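## Task

Shelf spots each carry a lot number on the shelf edge beneath them, and several spots may share one number. Bring one cardboard box from lot 451 and one from lot 434 onto the desk, with no part of either overhanging the desk's edge. Every other cardboard box stays on the shelf it started on. A lot with no box anywhere in the storeroom is skipped. The robot must not fall over or finish leaning, or the task fails.

## Robot and tools

Robot: a simulated Hello Robot Stretch 3 with one arm. A two-wheeled base (0.33 m long, 0.34 m wide, rounded back) turns about the point between its wheels, 0.05 m behind the front. A lift rides up a mast and a telescoping arm sticks out to the robot's RIGHT, so reaching forward or back means driving the base. Folded, the wrist swings within a 0.28 m radius during turns; unfolded and level, the gripper reaches past that. A loose object may occasionally get nudged by something else.

Frames: the base frame sits on the floor midway between the wheels, x forward, y left, z up, metres. hand_pose is in this frame, at the point where closed fingertips meet; with wrist joints at zero its x points up, y back along the arm toward the mast, z rearward. The odometry frame is the base frame at the scene's start; base_odometry counts wheel rotation only, so slip looks like travel. Heading is in radians, left positive, -3.142 to 3.142.

Tool move: one action per call. Optional cameras (list of head_camera, nav_camera, wrist_camera or all; omitted means all, [] none) and blocking (true or omitted waits until everything is still; false returns in about 0.5 s while motion continues, and a later move overrides only what it names). The action is base and/or joints, optionally with speeds, pace or contact_limits; or servos alone.
- base: a single object with exactly one key, a relative offset from where the base last reported itself. translate_m: metres straight, forward positive, -3 to 3. rotate_rad: turn in place, left positive, -6.4 to 6.4. No sideways motion.
- joints: one dictionary of absolute targets by name. lift_m 0 to 1.1; arm_m 0 to 0.52 (extension); wrist_yaw_rad -1.345 to 4.42 (0 along the arm, positive swings toward the front); wrist_pitch_rad -1.57 to 0.451 (0 level, negative tips fingertips down); wrist_roll_rad -2.911 to 2.918 (0 fingers side by side, flat); gripper_m -0.089 to 0.179 (bigger is wider; fingertip gap is about 0.007 m less than the value nearly shut, 0.025 m less fully open); head_pan_rad -3.953 to 1.73 (0 forward, positive left, -1.57 faces along the arm); head_tilt_rad -1.53 to 0.419 (negative looks down). Done tolerances are about 0.004 m for lift, arm, gripper, 0.02 rad for yaw and roll, 0.05 pitch, 0.1 head.
- pace: "default" or "max". speeds: per-key top speed, capped at the max. Default/max: translate 0.12/0.30 m/s, rotate 0.76/1.90 rad/s, lift 0.11/0.15 m/s, arm 0.14/0.40 m/s. The base is slowed to 0.10 m/s and 0.63 rad/s unless lift_m < 0.30, arm_m < 0.03 and wrist_yaw_rad > 2.54. A motion is cut off after about 14 s (time_out).
- contact_limits: set next to the matching command. arm_m, translate_m, rotate_rad take one motor_effort percentage (1 to 100); the motion halts (contact_stop) when effort reaches it. lift_m takes {"down": n, "up": n}, 1 to 100, force beyond free motion; below about 12 it can trip with nothing touched. Base limits apply only to the move that states them; each wheel stops on its own and goes slack, which can twist the robot.
- servos: "reboot" re-enables any wrist or head servo that shut off.
Unknown keys make a call invalid; out-of-range values get it refused. A refusal or an unrequested stop cancels the remaining move, wait and finished_scene calls in that reply.

Other tools: wait(seconds 0 to 10, cameras) just reports state, returning early once motion settles. stop(cameras) brakes all running motions; braked ones read "stopped" and may keep pressing. zoom_image(camera, region [x0,y0,x1,y1] pixels, max 504x504) enlarges part of the latest image of a camera shown. finished_scene(scene) ends the current scene irreversibly; the goal must hold without the robot.

Results: the move line reads done or the worst status. Statuses: moving, done, off_target (rested short, may still push), contact_stop (that joint goes limp until re-commanded), time_out, torque_fault (joint limp until reboot). on_its_own lists things not commanded; "held at" is a target, not a reading. motor_effort in percent, positive toward higher values, bracket = peak; full effort shows about 45 on pitch and 72 on roll. turned_by_wheels vs turned_by_imu: if they differ by more than 0.15 rad trust the IMU. base_tilt in degrees (forward, right positive), biased up to ~4. lidar_m: 12 sectors of 30 degrees counterclockwise from straight ahead (4th left, 7th behind, 10th right), seen in a plane 0.17 m up, 0.15 to 12 m; "-" means nothing or too close; misses glass and thin legs, and the 5th sector is blocked by the robot. wrist_depth_mm and head_depth_mm: 7x7 grids of median depth (45-1000 and 280-4000 mm). head_camera images arrive rotated, turn them clockwise a quarter; nav_camera counterclockwise. Calibration lines give intrinsics and base-to-camera transforms.

Gripping: command gripper_m below the object width to hold; to let go open at least 0.05 wider or fully. Readings do not confirm a grasp; resend if the stall guard loosens.

Avoid: before folding the wrist (yaw to 3.0) or unfolding, keep lift 0.32 to 0.95, pitch -0.4, roll near 0; folded, lift may go to 0.25. With yaw below -0.4 keep pitch at -0.5 or lower. Pushing something solid with the gripper above about 0.45 m, or driving while holding or snagged on something fixed, can topple the robot; if tilt appears, back the gripper off. Wrist, head and base (without a limit) push without stopping and may overheat servos. Avoid drops, releasing moving items, slamming, hard hits and strong shoves.

Each tool is called after "Call:" by a JSON object that holds its "api" and its "payload", one argument or row to a line.

## Session

Call:
{"api": "move", "payload": {
  "joints": {"head_pan_rad": 0, "head_tilt_rad": -0.35},
  "cameras": ["head_camera","nav_camera"]
}}

Call:
{"api": "move", "payload": {
  "joints": {"head_pan_rad": -1.57, "head_tilt_rad": -0.35},
  "cameras": ["head_camera","nav_camera"]
}}

Call:
{"api": "move", "payload": {
  "joints": {"head_pan_rad": 1.57, "head_tilt_rad": -0.35},
  "cameras": ["head_camera","nav_camera"]
}}

Call:
{"api": "move", "payload": {
  "joints": {"head_pan_rad": -3.14, "head_tilt_rad": -0.35},
  "cameras": ["head_camera","nav_camera"]
}}

Scene clock: 0.80 s.
move: done
base_odometry: x=+0.000 y=+0.000 heading=+0.000
turned_by_wheels: +0.000
turned_by_imu: +0.000
base_tilt: forward=-0.3 right=-1.2
lidar_m: 0.72 0.72 0.85 1.53 2.66 1.26 1.01 1.11 1.81 1.63 1.40 0.83
head_depth_mm: 664 705 752 809 867 942 1026 / 646 686 728 781 838 908 987 / 633 665 708 756 808 874 946 / 615 650 691 737 790 855 917 / 596 629 667 709 757 814 877 / 582 613 650 690 733 785 846 / 569 598 632 668 711 763 817
base_status: not commanded
joint_positions: lift_m=+0.374 arm_m=+0.001 wrist_yaw_rad=+3.009 wrist_pitch_rad=-0.462 wrist_roll_rad=+0.000 gripper_m=+0.037 head_pan_rad=+0.000 head_tilt_rad=-0.353
joint_status: all done
measured_speeds: all 0
motor_effort: left_wheel=-0.2(0.7) right_wheel=+0.0(1.1) lift_m=+23.4(23.8) arm_m=-4.6(5.1) wrist_yaw_rad=+0.7(1.1) wrist_pitch_rad=+2.0(2.0) wrist_roll_rad=+0.2(0.2) gripper_m=+0.2(0.8) head_pan_rad=+0.3(2.1) head_tilt_rad=-3.0(8.6)
hand_pose: x=+0.0076 y=+0.0712 z=+0.3774 quat_wxyz=(+0.207, +0.697, +0.116, +0.676) (m; base frame)
wrist_depth_mm: - 138 - - - 865 - / - 150 - - - 976 - / - 167 912 - - 932 - / 834 771 203 812 805 808 769 / 707 681 212 661 655 677 660 / 606 598 126 569 129 578 579 / 529 543 289 352 504 517 511
pictures: head_camera (sideways), nav_camera (sideways)
camera_calibration:
head_camera: T_world_to_cam=[[-0.29562, -0.0462759, -0.954184, 1.25908], [0.0376977, 0.997483, -0.060055, 0.0776142], [0.954562, -0.053724, -0.293131, 0.331208], [0, 0, 0, 1]] pos_world=[0.0531238, -0.00136008, 1.30314]
nav_camera: T_world_to_cam=[[0.320695, 0.0170285, 0.94703, -1.19143], [0.0150269, -0.999804, 0.0128888, 0.0332599], [0.947063, 0.0100976, -0.320888, 0.36512], [0, 0, 0, 1]] pos_world=[0.0357929, 0.0498547, 1.24505]

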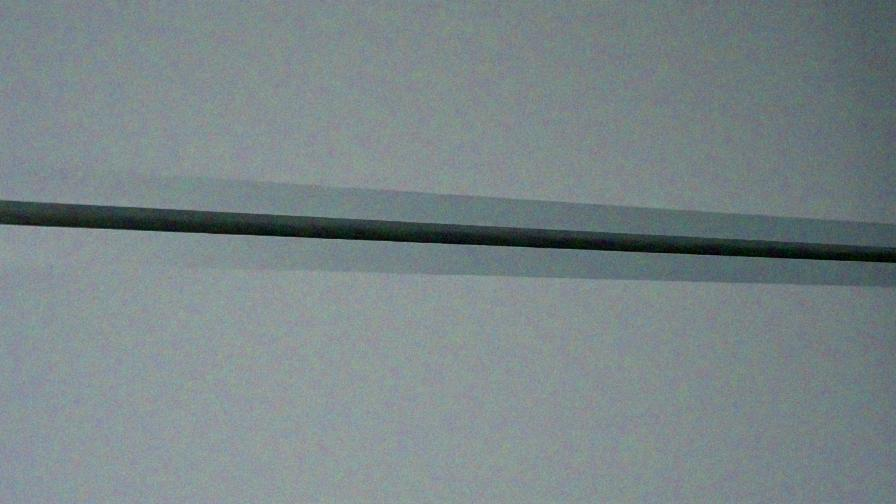

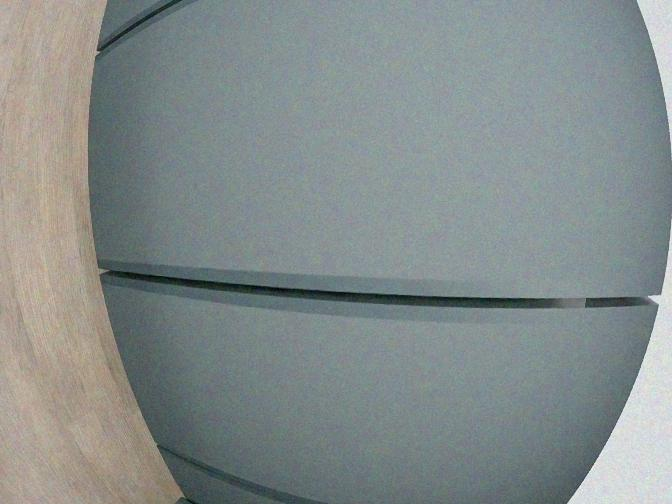

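Scene clock: 2.03 s.
move: done
base_odometry: x=+0.000 y=+0.000 heading=+0.000
turned_by_wheels: +0.000
turned_by_imu: +0.000
base_tilt: forward=-0.4 right=-1.2
lidar_m: 0.72 0.73 0.85 1.53 2.66 1.26 1.01 1.11 1.81 1.63 1.39 0.83
head_depth_mm: 1685 1786 1886 2359 2411 1909 1486 / 1827 2008 2083 2157 2144 1899 1485 / 1844 1993 2098 2228 2348 1888 1472 / 1822 1929 2030 2160 2197 1866 1464 / 1612 1844 1942 2002 1858 1814 1455 / 1649 1743 1894 2002 1917 1815 1451 / 1684 1777 1858 1977 2068 1773 1441
base_status: not commanded
joint_positions: lift_m=+0.374 arm_m=+0.001 wrist_yaw_rad=+3.009 wrist_pitch_rad=-0.462 wrist_roll_rad=+0.000 gripper_m=+0.037 head_pan_rad=-1.607 head_tilt_rad=-0.353
joint_status: all done
measured_speeds: all 0
motor_effort: left_wheel=-0.3(1.0) right_wheel=+0.0(1.2) lift_m=+23.1(24.0) arm_m=-6.2(6.5) wrist_yaw_rad=-0.8(2.1) wrist_pitch_rad=+1.9(2.1) wrist_roll_rad=+0.1(0.3) gripper_m=+0.4(0.8) head_pan_rad=+3.5(6.1) head_tilt_rad=-0.7(6.0)
hand_pose: x=+0.0076 y=+0.0712 z=+0.3774 quat_wxyz=(+0.207, +0.697, +0.116, +0.676) (m; base frame)
wrist_depth_mm: - 139 - - - 871 - / - 150 - - - 980 - / - 168 930 - - 934 - / 819 777 203 820 820 802 767 / 696 674 211 669 662 677 665 / 597 596 126 570 128 573 585 / 525 537 288 353 501 513 510
pictures: head_camera (sideways), nav_camera (sideways)
camera_calibration:
head_camera: T_world_to_cam=[[-0.0355538, 0.297089, -0.954187, 1.2575], [0.995477, -0.0736405, -0.0600205, 0.0716985], [-0.0880983, -0.952006, -0.293128, 0.337572], [0, 0, 0, 1]] pos_world=[0.003074, -0.0469385, 1.30314]
nav_camera: T_world_to_cam=[[0.0054386, -0.321087, 0.947034, -1.18952], [-0.999696, 0.021018, 0.0128671, 0.0394801], [-0.0240362, -0.946817, -0.320875, 0.370991], [0, 0, 0, 1]] pos_world=[0.0548547, -0.0315084, 1.24505]

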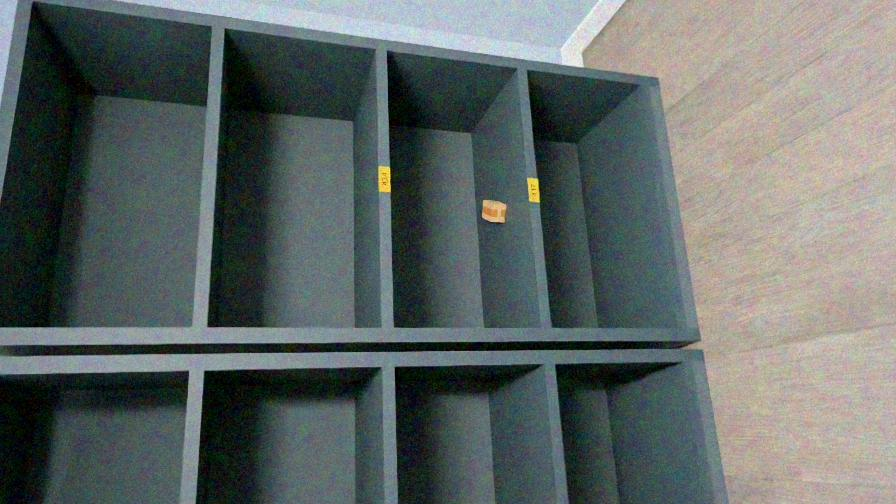

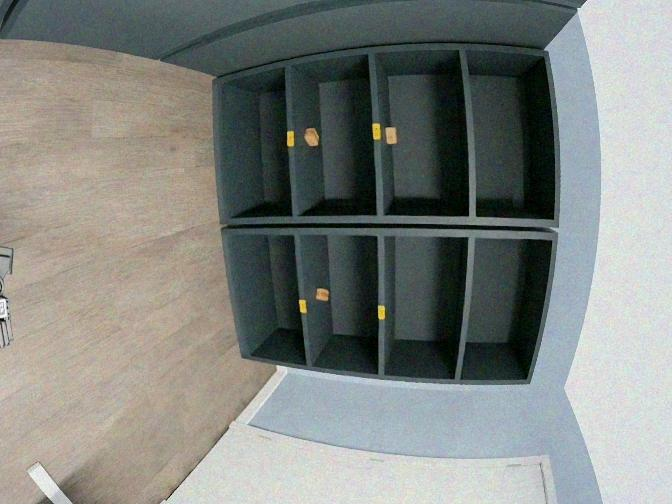

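Scene clock: 4.93 s.
move: done
base_odometry: x=+0.000 y=+0.000 heading=+0.000
turned_by_wheels: +0.000
turned_by_imu: +0.000
base_tilt: forward=-0.3 right=-1.2
lidar_m: 0.72 0.73 0.85 1.53 2.66 1.26 1.01 1.11 1.81 1.62 1.39 0.83
head_depth_mm: 1187 1190 1207 1221 1240 1259 1281 / 1446 1458 1483 1515 1537 1561 1440 / 2367 2558 2705 2835 2480 1835 1471 / 2328 2455 2621 2768 2594 1856 1461 / 2287 2420 2574 2736 2557 1866 1458 / 2257 2358 2485 2658 2579 1849 1454 / 2180 2284 2393 2558 2559 1849 1444
base_status: not commanded
joint_positions: lift_m=+0.374 arm_m=+0.001 wrist_yaw_rad=+3.009 wrist_pitch_rad=-0.462 wrist_roll_rad=+0.000 gripper_m=+0.037 head_pan_rad=+1.578 head_tilt_rad=-0.352
joint_status: all done
measured_speeds: translate_m=+0.000 rotate_rad=+0.000 lift_m=+0.000 arm_m=+0.000 wrist_yaw_rad=+0.000 wrist_pitch_rad=+0.000 wrist_roll_rad=+0.000 head_pan_rad=-0.024 head_tilt_rad=+0.000
motor_effort: left_wheel=-0.1(0.8) right_wheel=+0.5(1.1) lift_m=+23.5(24.2) arm_m=-11.3(11.3) wrist_yaw_rad=-0.4(1.5) wrist_pitch_rad=+1.9(2.0) wrist_roll_rad=-0.2(0.3) gripper_m=+0.5(1.0) head_pan_rad=-2.4(5.3) head_tilt_rad=+5.0(6.0)
hand_pose: x=+0.0076 y=+0.0712 z=+0.3774 quat_wxyz=(+0.207, +0.697, +0.116, +0.676) (m; base frame)
wrist_depth_mm: - 138 - - - 862 - / - 150 - - - 973 - / - 167 938 - - 931 - / 831 779 204 798 814 786 767 / 707 671 212 661 657 672 666 / 606 596 126 570 129 581 573 / 527 541 288 355 503 508 505
pictures: head_camera (sideways), nav_camera (sideways)
camera_calibration:
head_camera: T_world_to_cam=[[0.0484703, -0.294268, -0.954493, 1.25743], [-0.997733, 0.0304022, -0.060039, 0.0838466], [0.0466863, 0.955239, -0.292127, 0.335465], [0, 0, 0, 1]] pos_world=[0.0070467, 0.0470245, 1.30324]
nav_camera: T_world_to_cam=[[-0.0193964, 0.319542, 0.947374, -1.18988], [0.999666, 0.0223873, 0.012916, 0.0272405], [-0.0170819, 0.947308, -0.31987, 0.369674], [0, 0, 0, 1]] pos_world=[-0.043996, 0.0294118, 1.24516]

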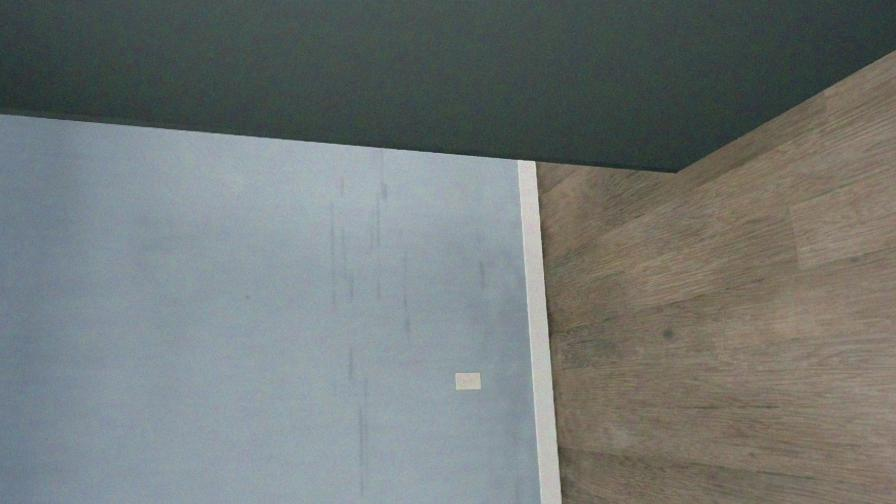

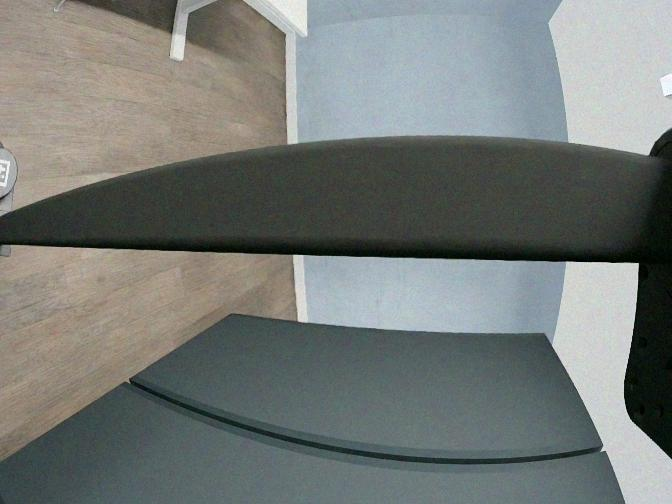

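Scene clock: 8.43 s.
move: done
base_odometry: x=+0.000 y=+0.000 heading=+0.000
turned_by_wheels: +0.000
turned_by_imu: +0.000
base_tilt: forward=-0.4 right=-1.3
lidar_m: 0.72 0.73 0.85 1.53 2.66 1.25 1.01 1.12 1.81 1.63 1.40 0.83
head_depth_mm: 1496 1597 1699 1790 1227 1841 1494 / 1455 1540 1636 1725 1214 1469 1438 / 1417 1502 1590 1681 1197 1214 1429 / 1381 1457 1545 1625 1186 1442 1463 / 1337 1411 1496 1571 1186 1660 1470 / 1305 1376 1454 1537 1171 961 1423 / 1286 1334 1415 1492 1163 914 1452
base_status: not commanded
joint_positions: lift_m=+0.374 arm_m=+0.001 wrist_yaw_rad=+3.009 wrist_pitch_rad=-0.462 wrist_roll_rad=+0.000 gripper_m=+0.037 head_pan_rad=-3.148 head_tilt_rad=-0.350
joint_status: all done
measured_speeds: translate_m=+0.000 rotate_rad=+0.000 lift_m=+0.000 arm_m=+0.000 wrist_yaw_rad=+0.000 wrist_pitch_rad=+0.000 wrist_roll_rad=+0.000 head_pan_rad=+0.024 head_tilt_rad=+0.000
motor_effort: left_wheel=+0.1(0.8) right_wheel=+0.4(1.1) lift_m=+24.4(24.5) arm_m=-13.1(13.7) wrist_yaw_rad=-0.7(1.8) wrist_pitch_rad=+1.9(2.1) wrist_roll_rad=+0.2(0.3) gripper_m=+0.0(1.1) head_pan_rad=+3.3(5.6) head_tilt_rad=+5.3(8.4)
hand_pose: x=+0.0076 y=+0.0712 z=+0.3774 quat_wxyz=(+0.207, +0.697, +0.116, +0.676) (m; base frame)
wrist_depth_mm: - 138 - - - 864 - / - 151 - - - 986 - / - 167 908 - - 942 - / 848 783 203 810 796 800 774 / 702 670 211 661 656 672 669 / 601 595 126 574 129 592 578 / 524 532 288 354 502 511 509
pictures: head_camera (sideways), nav_camera (sideways)
camera_calibration:
head_camera: T_world_to_cam=[[0.293204, 0.0442705, -0.955024, 1.25663], [-0.0445949, -0.997207, -0.0599171, 0.0779393], [-0.955009, 0.0601571, -0.290411, 0.339405], [0, 0, 0, 1]] pos_world=[-0.0408375, 0.00167235, 1.30335]
nav_camera: T_world_to_cam=[[-0.318092, -0.0148756, 0.947943, -1.18875], [-0.00825133, 0.999882, 0.0129218, 0.0334227], [-0.948024, -0.00371146, -0.318178, 0.373167], [0, 0, 0, 1]] pos_world=[-0.0240843, -0.0497171, 1.24517]

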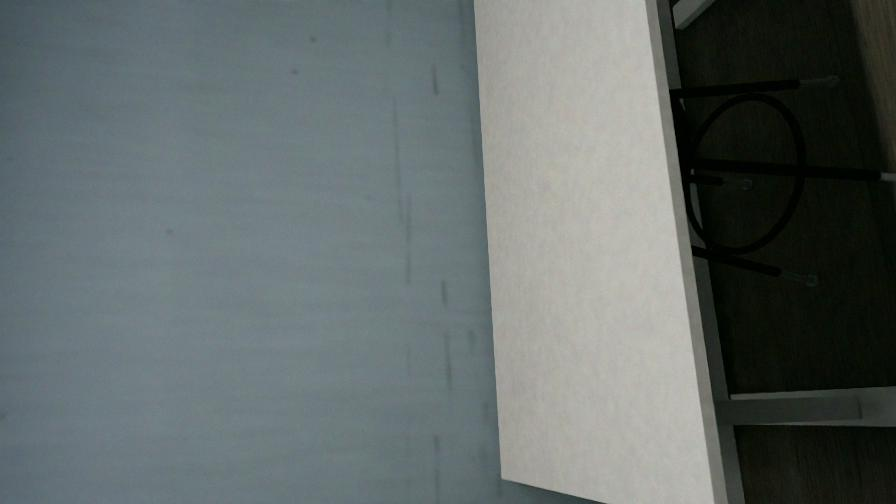

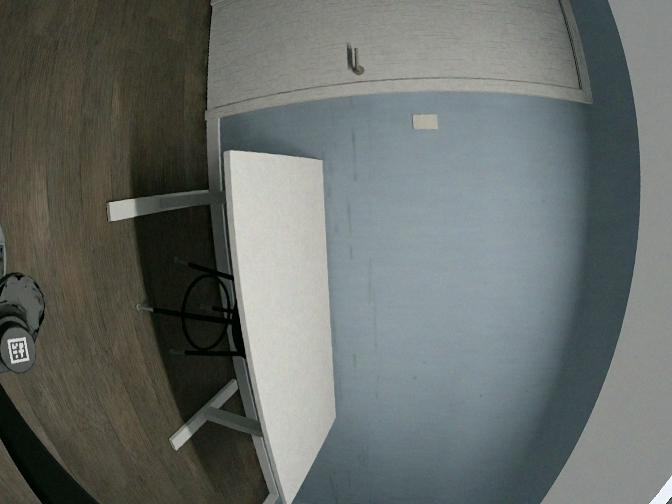

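Call:
{"api": "zoom_image", "payload": {
  "camera": "nav_camera",
  "region": [0, 0, 10, 10]
}}

Call:
{"api": "move", "payload": {
  "joints": {"head_pan_rad": -1.3, "head_tilt_rad": -0.25},
  "cameras": ["head_camera","nav_camera"]
}}

Scaled by 50.400 from the camera's 672x504 image, which has a finer 792x594 frame.

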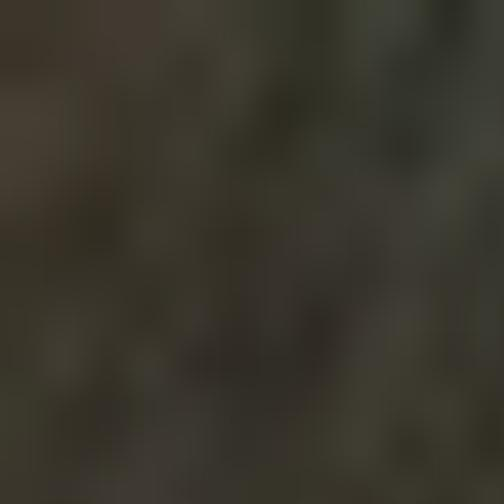

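Scene clock: 37.67 s.
move: done
base_odometry: x=+0.000 y=+0.000 heading=+0.000
turned_by_wheels: +0.000
turned_by_imu: +0.000
base_tilt: forward=-0.4 right=-1.3
lidar_m: 0.72 0.73 0.85 1.53 2.65 1.26 1.01 1.11 1.81 1.62 1.39 0.83
head_depth_mm: 1813 1873 1959 2010 2005 2077 1649 / 1795 1795 1944 1991 1977 2082 1643 / 1818 1878 1917 1706 1701 1806 1636 / 1816 1890 1974 2035 2081 2032 1630 / 1712 1893 1960 2030 2090 2023 1626 / 1733 1883 1971 2036 2055 2012 1608 / 1673 1698 1708 1743 1777 1809 1605
base_status: not commanded
joint_positions: lift_m=+0.374 arm_m=+0.001 wrist_yaw_rad=+3.009 wrist_pitch_rad=-0.462 wrist_roll_rad=+0.000 gripper_m=+0.037 head_pan_rad=-1.292 head_tilt_rad=-0.246
joint_status: all done
measured_speeds: translate_m=+0.000 rotate_rad=+0.000 lift_m=+0.000 arm_m=+0.000 wrist_yaw_rad=+0.000 wrist_pitch_rad=+0.000 wrist_roll_rad=+0.000 head_pan_rad=-0.024 head_tilt_rad=+0.000
motor_effort: left_wheel=-0.4(0.8) right_wheel=+0.6(1.2) lift_m=+24.5(25.2) arm_m=-12.4(13.5) wrist_yaw_rad=-0.3(1.7) wrist_pitch_rad=+2.0(2.1) wrist_roll_rad=-0.1(0.4) gripper_m=+0.7(1.0) head_pan_rad=-2.9(5.6) head_tilt_rad=+0.0(8.0)
hand_pose: x=+0.0076 y=+0.0712 z=+0.3774 quat_wxyz=(+0.207, +0.697, +0.116, +0.676) (m; base frame)
wrist_depth_mm: - 139 - - - 848 - / - 150 - - - 976 - / - 167 928 - - 933 - / 836 774 203 815 799 811 756 / 689 666 211 659 658 671 666 / 603 599 126 574 129 577 583 / 526 535 287 355 496 506 510
pictures: head_camera (sideways), nav_camera (sideways)
camera_calibration:
head_camera: T_world_to_cam=[[-0.0976003, 0.172377, -0.980184, 1.29193], [0.970943, 0.232727, -0.0557522, 0.0663209], [0.218505, -0.957144, -0.190083, 0.201671], [0, 0, 0, 1]] pos_world=[0.0176325, -0.0451058, 1.30836]
nav_camera: T_world_to_cam=[[0.0765086, -0.205121, 0.975742, -1.22746], [-0.957364, -0.288523, 0.014414, 0.0372065], [0.278567, -0.935243, -0.21845, 0.235809], [0, 0, 0, 1]] pos_world=[0.0638427, -0.0205046, 1.24866]

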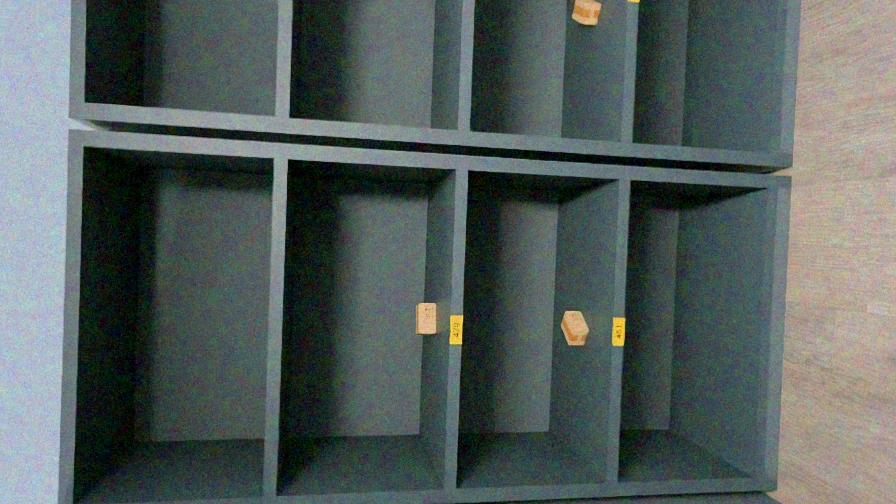

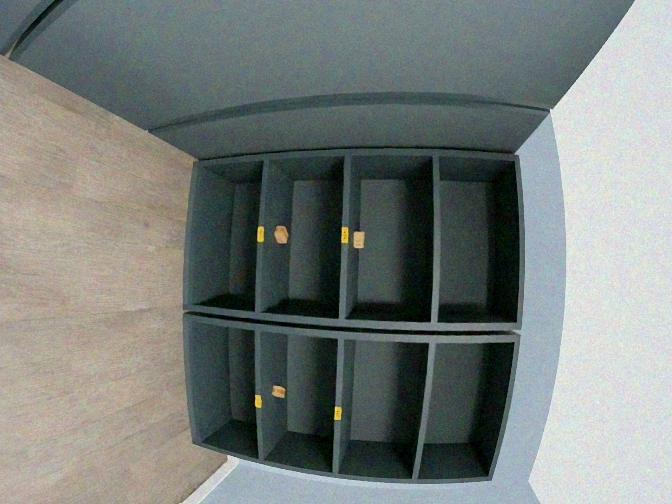

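Call:
{"api": "zoom_image", "payload": {
  "camera": "head_camera",
  "region": [400, 290, 500, 360]
}}

Call:
{"api": "zoom_image", "payload": {
  "camera": "head_camera",
  "region": [550, 290, 650, 360]
}}

Call:
{"api": "move", "payload": {
  "joints": {"head_pan_rad": -1.6, "head_tilt_rad": -0.25},
  "cameras": ["head_camera"]
}}

Scaled by 5.040 from the camera's 896x504 image, which has a finer 1280x720 frame.

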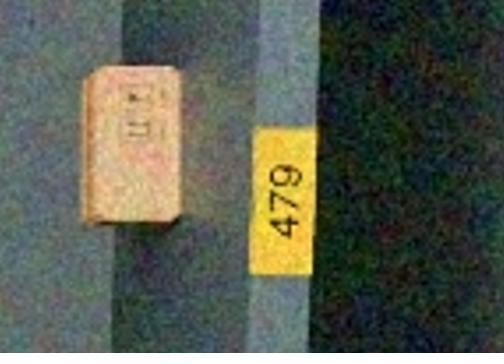

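Scaled by 5.040 from the camera's 896x504 image, which has a finer 1280x720 frame.

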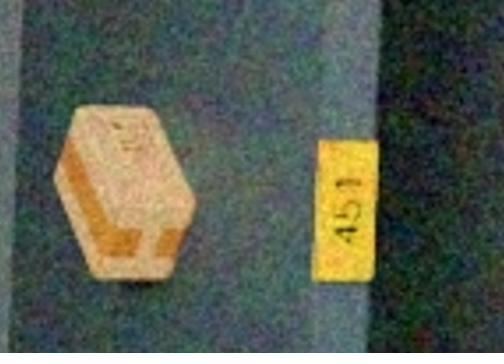

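Scene clock: 43.80 s.
move: done
base_odometry: x=+0.000 y=+0.000 heading=+0.000
turned_by_wheels: +0.000
turned_by_imu: +0.000
base_tilt: forward=-0.2 right=-1.3
lidar_m: 0.72 0.73 0.85 1.53 2.67 1.26 1.01 1.12 1.82 1.62 1.39 0.83
head_depth_mm: 2101 1811 1857 2294 2402 2191 1647 / 2020 2018 2117 2049 2073 2006 1640 / 1940 2028 2130 2198 2262 2039 1618 / 1863 1963 2058 2135 2155 2038 1623 / 1803 1897 1954 1869 1811 1873 1618 / 1644 1818 1827 1926 1898 1917 1610 / 1625 1801 1850 1916 1880 1999 1599
base_status: not commanded
joint_positions: lift_m=+0.374 arm_m=+0.001 wrist_yaw_rad=+3.009 wrist_pitch_rad=-0.462 wrist_roll_rad=+0.000 gripper_m=+0.037 head_pan_rad=-1.610 head_tilt_rad=-0.250
joint_status: all done
measured_speeds: all 0
motor_effort: left_wheel=-0.4(0.8) right_wheel=+0.7(0.7) lift_m=+24.4(25.7) arm_m=-11.9(13.0) wrist_yaw_rad=-0.4(1.5) wrist_pitch_rad=+1.9(2.0) wrist_roll_rad=+0.1(0.2) gripper_m=+0.2(0.9) head_pan_rad=-1.1(4.8) head_tilt_rad=-2.6(6.6)
hand_pose: x=+0.0076 y=+0.0712 z=+0.3774 quat_wxyz=(+0.207, +0.697, +0.116, +0.676) (m; base frame)
wrist_depth_mm: - 138 - - - 850 - / - 150 - - - 977 - / - 167 926 - - 931 - / 837 763 204 817 811 800 768 / 709 674 212 662 652 671 674 / 600 592 126 570 128 582 582 / 534 537 287 354 506 513 508
pictures: head_camera (sideways)
camera_calibration:
head_camera: T_world_to_cam=[[-0.0385906, 0.197767, -0.979489, 1.29063], [0.995008, -0.0826754, -0.0558949, 0.0663345], [-0.0920338, -0.976756, -0.193589, 0.208081], [0, 0, 0, 1]] pos_world=[0.00295337, -0.0465155, 1.30815]

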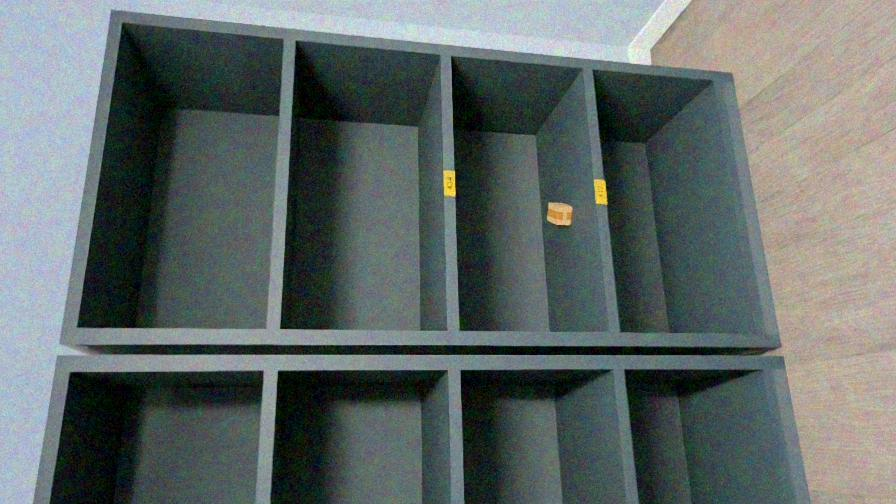

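Call:
{"api": "zoom_image", "payload": {
  "camera": "head_camera",
  "region": [420, 160, 480, 210]
}}

Call:
{"api": "zoom_image", "payload": {
  "camera": "head_camera",
  "region": [540, 160, 620, 230]
}}

Scaled by 8.400 from the camera's 896x504 image, which has a finer 1280x720 frame.

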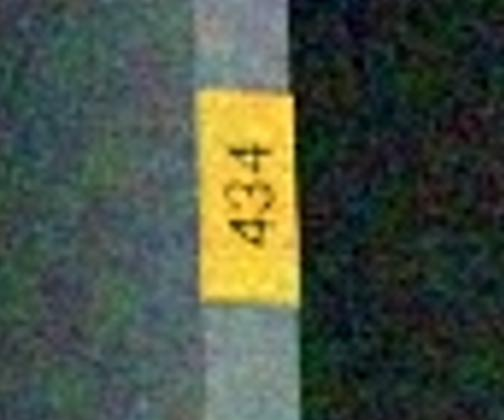

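Scaled by 6.300 from the camera's 896x504 image, which has a finer 1280x720 frame.

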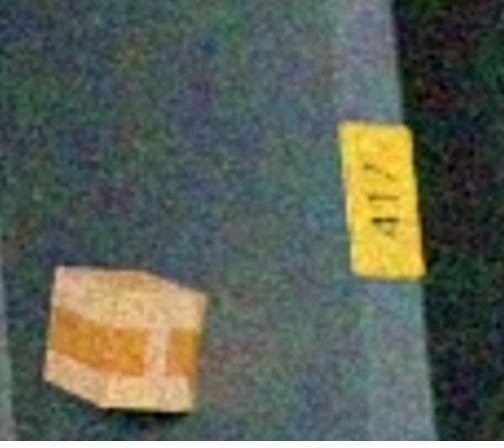

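Call:
{"api": "move", "payload": {
  "base": {"rotate_rad": -1.354},
  "cameras": []
}}

Call:
{"api": "move", "payload": {
  "base": {"translate_m": 0.98},
  "cameras": []
}}

Call:
{"api": "move", "payload": {
  "base": {"rotate_rad": 1.571},
  "joints": {"lift_m": 0.5, "head_pan_rad": -1.57, "head_tilt_rad": -0.6},
  "cameras": ["head_camera"]
}}

Scene clock: 90.70 s.
move: done
base_odometry: x=+0.000 y=+0.000 heading=-1.354
turned_by_wheels: -1.354
turned_by_imu: -1.331
base_tilt: forward=-0.4 right=-1.3
lidar_m: 1.63 1.04 0.76 0.73 0.75 1.03 2.66 1.63 1.01 1.11 1.60 1.96
head_depth_mm: 1391 1451 1494 1563 1518 1000 1484 / 1391 1448 1499 1561 1495 995 1527 / 1381 1435 1477 1559 1481 988 1576 / 1374 1426 1479 1536 1482 979 1566 / 1369 1415 1476 1527 1457 975 1455 / 1358 1411 1464 1522 1584 1641 1552 / 1345 1399 1444 1504 1559 1630 1612
base_status: done
joint_positions: lift_m=+0.374 arm_m=+0.001 wrist_yaw_rad=+3.009 wrist_pitch_rad=-0.462 wrist_roll_rad=+0.000 gripper_m=+0.037 head_pan_rad=-1.600 head_tilt_rad=-0.250
joint_status: not commanded
measured_speeds: all 0
motor_effort: left_wheel=+7.8(11.9) right_wheel=-10.3(13.1) lift_m=+25.3(26.4) arm_m=-13.1(13.4) wrist_yaw_rad=-0.6(1.7) wrist_pitch_rad=+1.9(2.0) wrist_roll_rad=-0.2(0.3) gripper_m=+0.6(1.0) head_pan_rad=+3.2(4.2) head_tilt_rad=-2.2(3.8)
hand_pose: x=+0.0076 y=+0.0712 z=+0.3774 quat_wxyz=(+0.207, +0.697, +0.116, +0.676) (m; base frame)
wrist_depth_mm: - 139 - - - - - / - 151 161 - - - - / - 166 175 - 900 893 945 / 838 754 203 812 802 795 791 / 706 677 211 660 655 666 664 / 603 592 126 570 129 583 572 / 528 536 288 353 503 513 506
pictures: none
No camera images: "cameras" was empty.

Scene clock: 101.63 s.
move: done
base_odometry: x=+0.211 y=-0.957 heading=-1.354
turned_by_wheels: +0.000
turned_by_imu: +0.000
base_tilt: forward=-0.3 right=-1.2
lidar_m: 0.66 0.94 0.76 0.73 0.76 1.03 3.61 1.67 1.45 1.53 1.28 0.67
head_depth_mm: 1371 1439 1507 1574 1629 1718 1644 / 1366 1422 1475 1537 1616 1685 1638 / 1359 1411 1469 1528 1597 1661 1616 / 1355 1406 1449 1514 1583 1660 1619 / 1350 1381 1453 1514 1572 1644 1615 / 1333 1385 1440 1500 1567 1624 1617 / 1337 1387 1439 1499 1569 1636 1601
base_status: done
joint_positions: lift_m=+0.374 arm_m=+0.001 wrist_yaw_rad=+3.009 wrist_pitch_rad=-0.462 wrist_roll_rad=+0.000 gripper_m=+0.037 head_pan_rad=-1.600 head_tilt_rad=-0.250
joint_status: not commanded
measured_speeds: all 0
motor_effort: left_wheel=+3.0(12.0) right_wheel=+6.2(10.7) lift_m=+26.8(28.0) arm_m=-10.9(13.6) wrist_yaw_rad=-0.5(2.1) wrist_pitch_rad=+1.9(2.1) wrist_roll_rad=-0.1(0.4) gripper_m=+0.8(1.1) head_pan_rad=+2.1(3.8) head_tilt_rad=-1.0(3.0)
hand_pose: x=+0.0076 y=+0.0712 z=+0.3774 quat_wxyz=(+0.207, +0.697, +0.116, +0.676) (m; base frame)
wrist_depth_mm: - 139 - - 736 - - / - 150 161 - 816 - - / - 166 175 - 917 894 - / 807 771 203 813 802 803 764 / 704 671 212 659 657 670 673 / 603 592 126 578 129 576 576 / 526 539 288 353 506 514 509
pictures: none
No camera images: "cameras" was empty.

Scene clock: 105.23 s.
move: done
base_odometry: x=+0.211 y=-0.957 heading=+0.217
turned_by_wheels: +1.571
turned_by_imu: +1.545
base_tilt: forward=-0.4 right=-1.2
lidar_m: 0.73 0.75 1.01 2.67 2.03 1.46 1.53 1.28 0.67 0.67 0.96 0.76
head_depth_mm: 523 576 641 724 1108 1296 1190 / 686 669 661 735 826 992 1171 / 900 970 889 967 1018 968 1159 / 894 984 885 1227 1087 1273 1175 / 893 981 874 1230 1075 1268 1175 / 890 984 854 1213 1057 1265 1166 / 893 977 822 1218 1029 1256 1156
base_status: done
joint_positions: lift_m=+0.500 arm_m=+0.001 wrist_yaw_rad=+3.009 wrist_pitch_rad=-0.462 wrist_roll_rad=+0.000 gripper_m=+0.037 head_pan_rad=-1.570 head_tilt_rad=-0.601
joint_status: all done
measured_speeds: all 0
motor_effort: left_wheel=-8.4(12.9) right_wheel=+9.3(11.8) lift_m=+24.6(33.6) arm_m=-13.1(13.6) wrist_yaw_rad=+0.0(1.9) wrist_pitch_rad=+2.1(2.1) wrist_roll_rad=-0.3(0.3) gripper_m=+0.1(0.9) head_pan_rad=+2.9(6.2) head_tilt_rad=+3.1(6.0)
hand_pose: x=+0.0076 y=+0.0711 z=+0.5028 quat_wxyz=(+0.208, +0.697, +0.116, +0.676) (m; base frame)
wrist_depth_mm: - 138 - - - - - / - 150 - - - - - / - 167 - - - - - / - 965 204 - - - - / 869 836 211 827 812 839 834 / 748 745 126 718 129 718 728 / 661 678 286 652 629 639 633
pictures: head_camera (sideways)
camera_calibration:
head_camera: T_world_to_cam=[[-0.0467264, 0.520465, -0.852604, 1.12506], [0.9975, -0.0209868, -0.0674785, 0.081345], [-0.0530137, -0.853625, -0.518183, 0.630256], [0, 0, 0, 1]] pos_world=[0.00484057, -0.0458466, 1.29131]

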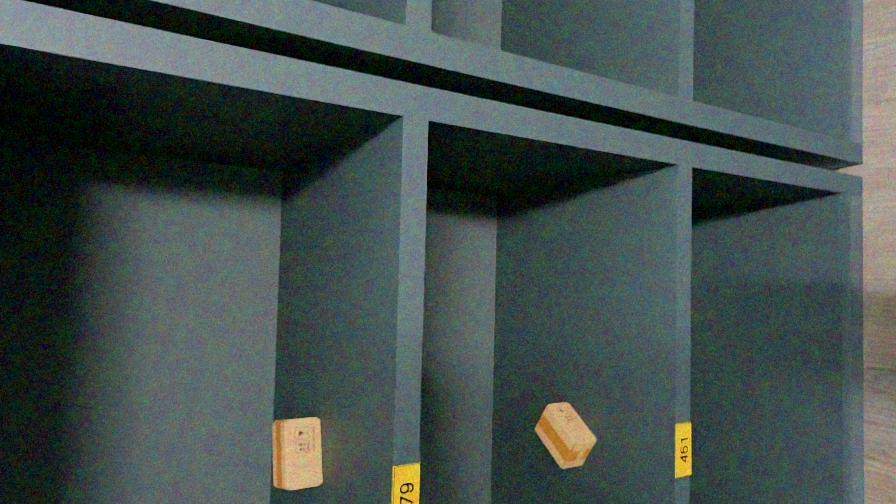

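Call:
{"api": "move", "payload": {
  "base": {"translate_m": 0.26},
  "cameras": []
}}

Call:
{"api": "move", "payload": {
  "joints": {"wrist_yaw_rad": 0},
  "cameras": []
}}

Call:
{"api": "move", "payload": {
  "joints": {"wrist_pitch_rad": 0, "gripper_m": 0.179},
  "cameras": ["head_camera", "wrist_camera"]
}}

Scene clock: 119.10 s.
move: done
base_odometry: x=+0.465 y=-0.901 heading=+0.217
turned_by_wheels: +0.000
turned_by_imu: +0.000
base_tilt: forward=-0.4 right=-1.1
lidar_m: 0.47 0.49 0.65 1.72 2.62 1.66 1.79 1.51 0.77 1.09 0.68 0.49
head_depth_mm: 902 985 927 989 1034 993 1161 / 896 984 908 1237 1100 1289 1190 / 892 981 897 1230 1093 1281 1177 / 893 980 836 1221 1050 1269 1171 / 889 975 862 1219 1051 1271 1165 / 886 975 861 1221 1068 1268 1163 / 884 976 850 1189 1062 1177 1157
base_status: done
joint_positions: lift_m=+0.500 arm_m=+0.001 wrist_yaw_rad=+3.009 wrist_pitch_rad=-0.462 wrist_roll_rad=+0.000 gripper_m=+0.037 head_pan_rad=-1.570 head_tilt_rad=-0.600
joint_status: not commanded
measured_speeds: all 0
motor_effort: left_wheel=+5.1(8.4) right_wheel=+4.5(15.1) lift_m=+28.5(28.9) arm_m=-12.5(13.2) wrist_yaw_rad=-0.4(1.6) wrist_pitch_rad=+2.1(2.1) wrist_roll_rad=-0.1(0.3) gripper_m=+0.5(1.1) head_pan_rad=+2.8(3.8) head_tilt_rad=+3.7(4.4)
hand_pose: x=+0.0076 y=+0.0711 z=+0.5028 quat_wxyz=(+0.208, +0.697, +0.116, +0.676) (m; base frame)
wrist_depth_mm: - 138 - - - - - / - 151 - - - - - / - 167 - - - - - / - 951 204 - - - - / 866 848 212 826 812 835 - / 747 753 126 722 129 730 - / 655 663 286 642 628 640 623
pictures: none
No camera images: "cameras" was empty.

Scene clock: 121.60 s.
move: done
base_odometry: x=+0.465 y=-0.901 heading=+0.217
turned_by_wheels: +0.000
turned_by_imu: +0.000
base_tilt: forward=-0.3 right=-1.2
lidar_m: 0.47 0.49 0.65 1.72 2.62 1.66 1.79 1.51 0.77 1.09 0.68 0.49
head_depth_mm: 896 983 928 990 1035 992 1160 / 895 983 913 1230 1099 1296 1182 / 892 981 897 1223 1095 1293 1183 / 889 981 833 1230 1053 1273 1173 / 890 978 859 1219 1050 1263 1166 / 887 975 863 1217 1069 1265 1167 / 887 974 850 1186 1065 1177 1163
base_status: not commanded
joint_positions: lift_m=+0.500 arm_m=+0.001 wrist_yaw_rad=+0.003 wrist_pitch_rad=-0.462 wrist_roll_rad=+0.000 gripper_m=+0.037 head_pan_rad=-1.570 head_tilt_rad=-0.600
joint_status: all done
measured_speeds: all 0
motor_effort: left_wheel=+5.4(5.8) right_wheel=+3.9(5.7) lift_m=+30.4(31.6) arm_m=-12.4(13.0) wrist_yaw_rad=-2.9(6.2) wrist_pitch_rad=+2.0(2.1) wrist_roll_rad=+0.0(0.3) gripper_m=+0.9(1.0) head_pan_rad=+2.9(3.9) head_tilt_rad=+3.9(4.1)
hand_pose: x=-0.0208 y=-0.3641 z=+0.5028 quat_wxyz=(+0.689, +0.163, -0.688, -0.161) (m; base frame)
wrist_depth_mm: - - - - - - - / - - - - - 815 - / - - - - - 922 - / - - - - - 881 - / - - - 149 152 732 556 / - - 126 - 126 - 634 / 633 668 632 637 630 646 632
pictures: none
No camera images: "cameras" was empty.

Scene clock: 123.57 s.
move: done
base_odometry: x=+0.465 y=-0.901 heading=+0.217
turned_by_wheels: +0.000
turned_by_imu: +0.000
base_tilt: forward=-0.4 right=-1.4
lidar_m: 0.47 0.49 0.66 1.72 2.62 1.67 1.80 1.51 0.77 1.09 0.68 0.49
head_depth_mm: 900 989 926 991 1035 990 1163 / 894 983 914 1228 1106 1294 1188 / 893 985 901 1220 1097 1279 1179 / 893 977 834 1221 1053 1273 1168 / 890 976 860 1221 1048 1277 1176 / 889 974 854 1215 1072 1265 1164 / 889 970 847 1192 1066 1174 1158
base_status: not commanded
joint_positions: lift_m=+0.500 arm_m=+0.001 wrist_yaw_rad=+0.003 wrist_pitch_rad=-0.023 wrist_roll_rad=+0.000 gripper_m=+0.179 head_pan_rad=-1.570 head_tilt_rad=-0.600
joint_status: all done
measured_speeds: all 0
motor_effort: left_wheel=+4.9(5.9) right_wheel=+4.7(5.1) lift_m=+29.3(31.4) arm_m=-12.2(13.4) wrist_yaw_rad=-3.3(4.8) wrist_pitch_rad=+3.9(5.5) wrist_roll_rad=-0.2(0.4) gripper_m=+0.5(84.6) head_pan_rad=+3.0(3.3) head_tilt_rad=+3.4(4.0)
hand_pose: x=-0.0206 y=-0.4012 z=+0.6086 quat_wxyz=(+0.707, +0.010, -0.707, -0.007) (m; base frame)
wrist_depth_mm: - - - - - 772 - / - 823 - - - - - / - 833 - - - 815 - / - - - 581 - - - / - 143 - - - - - / - 140 - - - 880 - / - - - - - - 105
pictures: head_camera (sideways), wrist_camera
camera_calibration:
head_camera: T_world_to_cam=[[-0.0467501, 0.519968, -0.852906, 1.12543], [0.997499, -0.0210139, -0.0674867, 0.0813543], [-0.0530138, -0.853927, -0.517685, 0.629597], [0, 0, 0, 1]] pos_world=[0.0048405, -0.0458489, 1.29131]
wrist_camera: T_world_to_cam=[[-0.998841, -0.0472195, -0.00927795, -0.0272095], [-0.00151094, 0.223477, -0.974708, 0.715341], [0.0480987, -0.973565, -0.22329, -0.087456], [0, 0, 0, 1]] pos_world=[-0.0218907, -0.246291, 0.677469]

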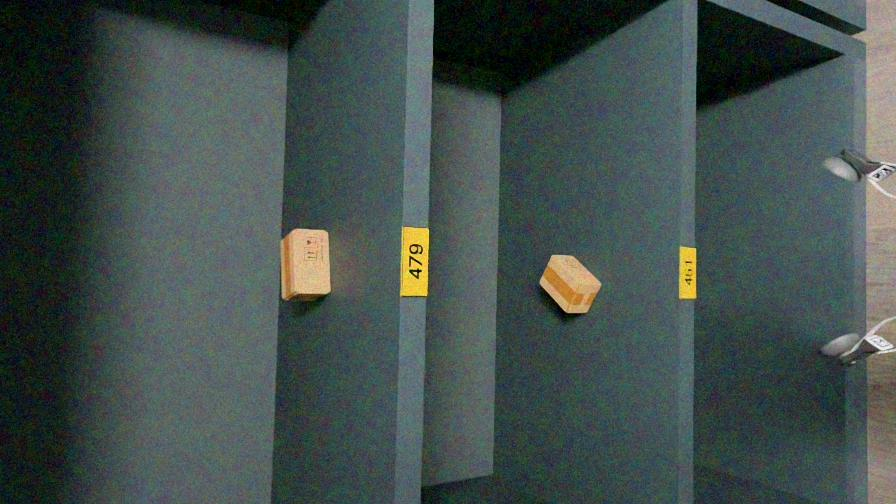

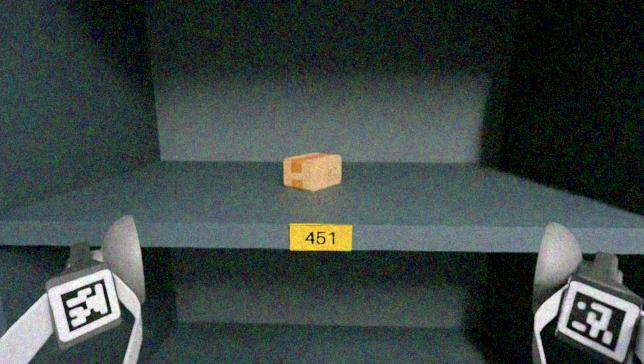

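Call:
{"api": "zoom_image", "payload": {
  "camera": "head_camera",
  "region": [520, 235, 620, 325]
}}

Call:
{"api": "zoom_image", "payload": {
  "camera": "wrist_camera",
  "region": [262, 130, 362, 210]
}}

Scaled by 5.040 from the camera's 896x504 image, which has a finer 1280x720 frame.

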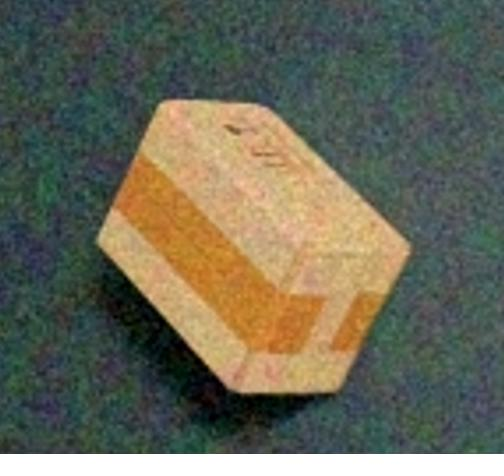

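Scaled by 5.040.

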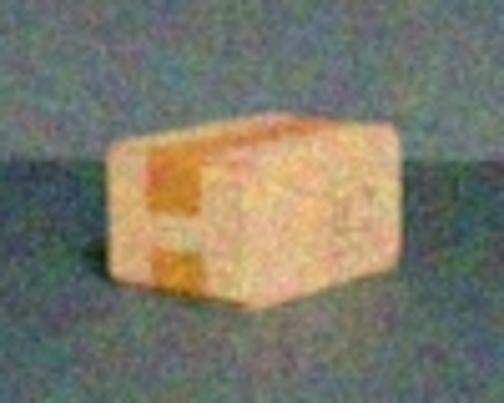

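Call:
{"api": "move", "payload": {
  "joints": {"wrist_yaw_rad": -0.38, "lift_m": 0.485},
  "base": {"translate_m": 0.145},
  "cameras": ["wrist_camera","head_camera"]
}}

Scene clock: 169.87 s.
move: done
base_odometry: x=+0.607 y=-0.870 heading=+0.217
turned_by_wheels: +0.000
turned_by_imu: +0.000
base_tilt: forward=-0.2 right=-1.2
lidar_m: 0.33 0.34 0.46 1.20 2.83 1.78 1.94 0.92 0.86 1.08 0.48 0.34
head_depth_mm: 894 982 926 1235 1113 1286 1189 / 892 981 911 1230 1112 1292 1183 / 892 983 839 1224 1069 1280 1176 / 890 973 887 1219 1091 1277 1174 / 885 976 871 1217 1080 1276 1165 / 885 972 858 1194 1071 1136 1155 / 799 804 760 776 849 938 1048
base_status: done
joint_positions: lift_m=+0.485 arm_m=+0.001 wrist_yaw_rad=-0.377 wrist_pitch_rad=-0.022 wrist_roll_rad=+0.000 gripper_m=+0.179 head_pan_rad=-1.570 head_tilt_rad=-0.600
joint_status: all done
measured_speeds: all 0
motor_effort: left_wheel=+0.9(9.7) right_wheel=+11.1(13.0) lift_m=+24.4(26.6) arm_m=-11.5(12.6) wrist_yaw_rad=-3.5(6.8) wrist_pitch_rad=+3.6(3.8) wrist_roll_rad=+0.1(0.3) gripper_m=+0.7(1.0) head_pan_rad=+2.6(3.3) head_tilt_rad=+2.7(3.6)
hand_pose: x=-0.1155 y=-0.3832 z=+0.5939 quat_wxyz=(+0.693, -0.124, -0.696, -0.141) (m; base frame)
wrist_depth_mm: - - - - 864 - - / - - - - 919 - - / - - - - 949 - - / - - 569 - - 574 - / - 142 - - - - - / - 126 - - - - - / - - - - 865 - 105
pictures: head_camera (sideways), wrist_camera
camera_calibration:
head_camera: T_world_to_cam=[[-0.0467501, 0.519968, -0.852906, 1.12543], [0.997499, -0.0210139, -0.0674867, 0.0813543], [-0.0530138, -0.853927, -0.517685, 0.629597], [0, 0, 0, 1]] pos_world=[0.0048405, -0.0458489, 1.29131]
wrist_camera: T_world_to_cam=[[-0.945049, 0.326797, -0.00926899, 0.0282085], [0.0811911, 0.20714, -0.974936, 0.700265], [-0.316686, -0.922115, -0.222291, -0.0918075], [0, 0, 0, 1]] pos_world=[-0.0592711, -0.238929, 0.662567]

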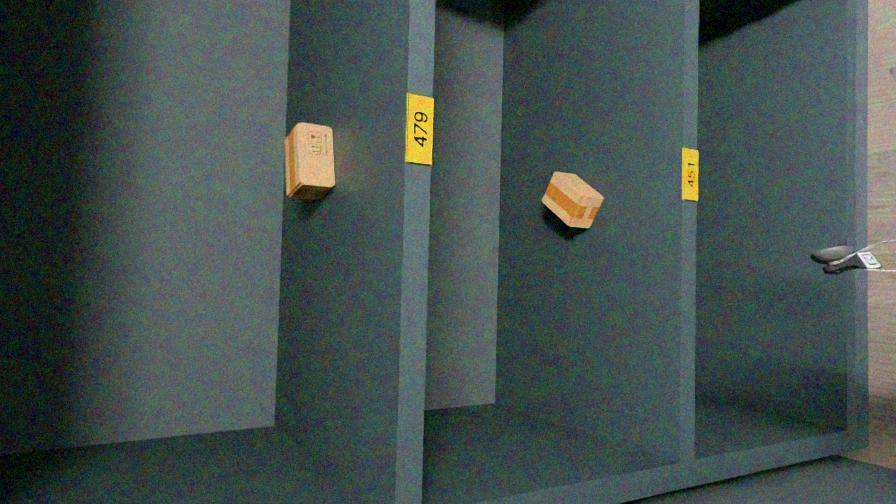

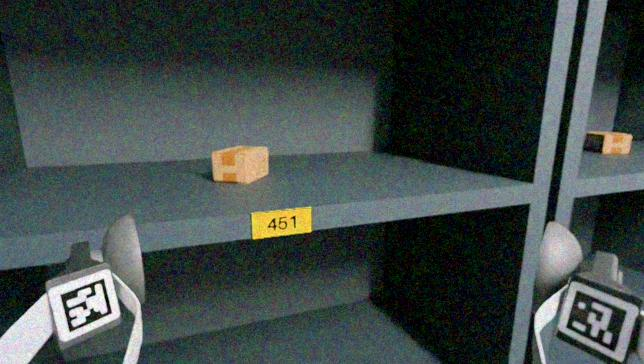

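Call:
{"api": "move", "payload": {
  "joints": {"arm_m": 0.34},
  "cameras": ["wrist_camera","head_camera"]
}}

Scene clock: 180.47 s.
move: done
base_odometry: x=+0.607 y=-0.870 heading=+0.217
turned_by_wheels: +0.000
turned_by_imu: +0.000
base_tilt: forward=-0.2 right=-1.1
lidar_m: 0.33 0.34 0.46 1.19 2.82 1.78 1.94 0.92 0.86 1.08 0.47 0.34
head_depth_mm: 895 981 924 1231 1105 1284 1185 / 896 979 908 1222 1106 1292 1178 / 894 981 838 1221 1059 835 598 / 887 974 885 1215 1086 748 1150 / 888 973 868 1217 1083 1267 1166 / 887 972 863 1196 1068 1139 1160 / 796 806 760 775 847 940 1049
base_status: not commanded
joint_positions: lift_m=+0.485 arm_m=+0.340 wrist_yaw_rad=-0.377 wrist_pitch_rad=-0.022 wrist_roll_rad=+0.000 gripper_m=+0.179 head_pan_rad=-1.570 head_tilt_rad=-0.600
joint_status: all done
measured_speeds: all 0
motor_effort: left_wheel=+0.8(1.6) right_wheel=+11.5(11.9) lift_m=+27.4(28.4) arm_m=+12.6(15.5) wrist_yaw_rad=-1.9(4.7) wrist_pitch_rad=+3.8(3.8) wrist_roll_rad=+0.0(0.3) gripper_m=+0.9(1.1) head_pan_rad=+2.1(2.9) head_tilt_rad=+2.3(3.6)
hand_pose: x=-0.1156 y=-0.7226 z=+0.5939 quat_wxyz=(+0.693, -0.124, -0.696, -0.141) (m; base frame)
wrist_depth_mm: - - - - - 608 - / - - - - - 625 - / - - - - - 642 - / - - - 306 - - - / - 146 252 254 321 298 320 / - 223 247 247 247 249 249 / 177 184 193 192 194 193 105
pictures: head_camera (sideways), wrist_camera
camera_calibration:
head_camera: T_world_to_cam=[[-0.0467501, 0.519968, -0.852906, 1.12543], [0.997499, -0.0210139, -0.0674867, 0.0813543], [-0.0530138, -0.853927, -0.517685, 0.629597], [0, 0, 0, 1]] pos_world=[0.0048405, -0.0458489, 1.29131]
wrist_camera: T_world_to_cam=[[-0.944979, 0.327002, -0.00922154, 0.139215], [0.0811942, 0.207144, -0.974935, 0.77057], [-0.316896, -0.922042, -0.222297, -0.404739], [0, 0, 0, 1]] pos_world=[-0.0592709, -0.578329, 0.662567]

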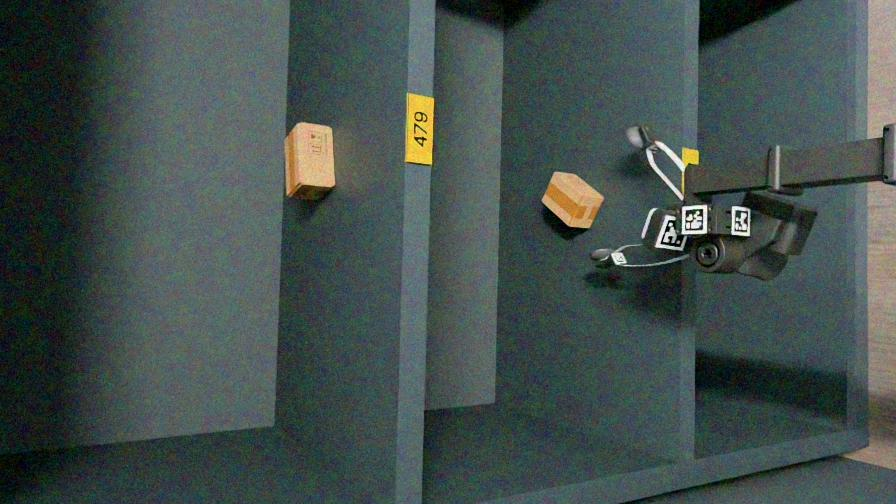

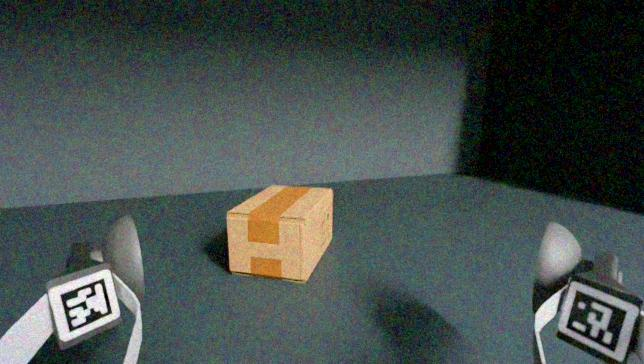

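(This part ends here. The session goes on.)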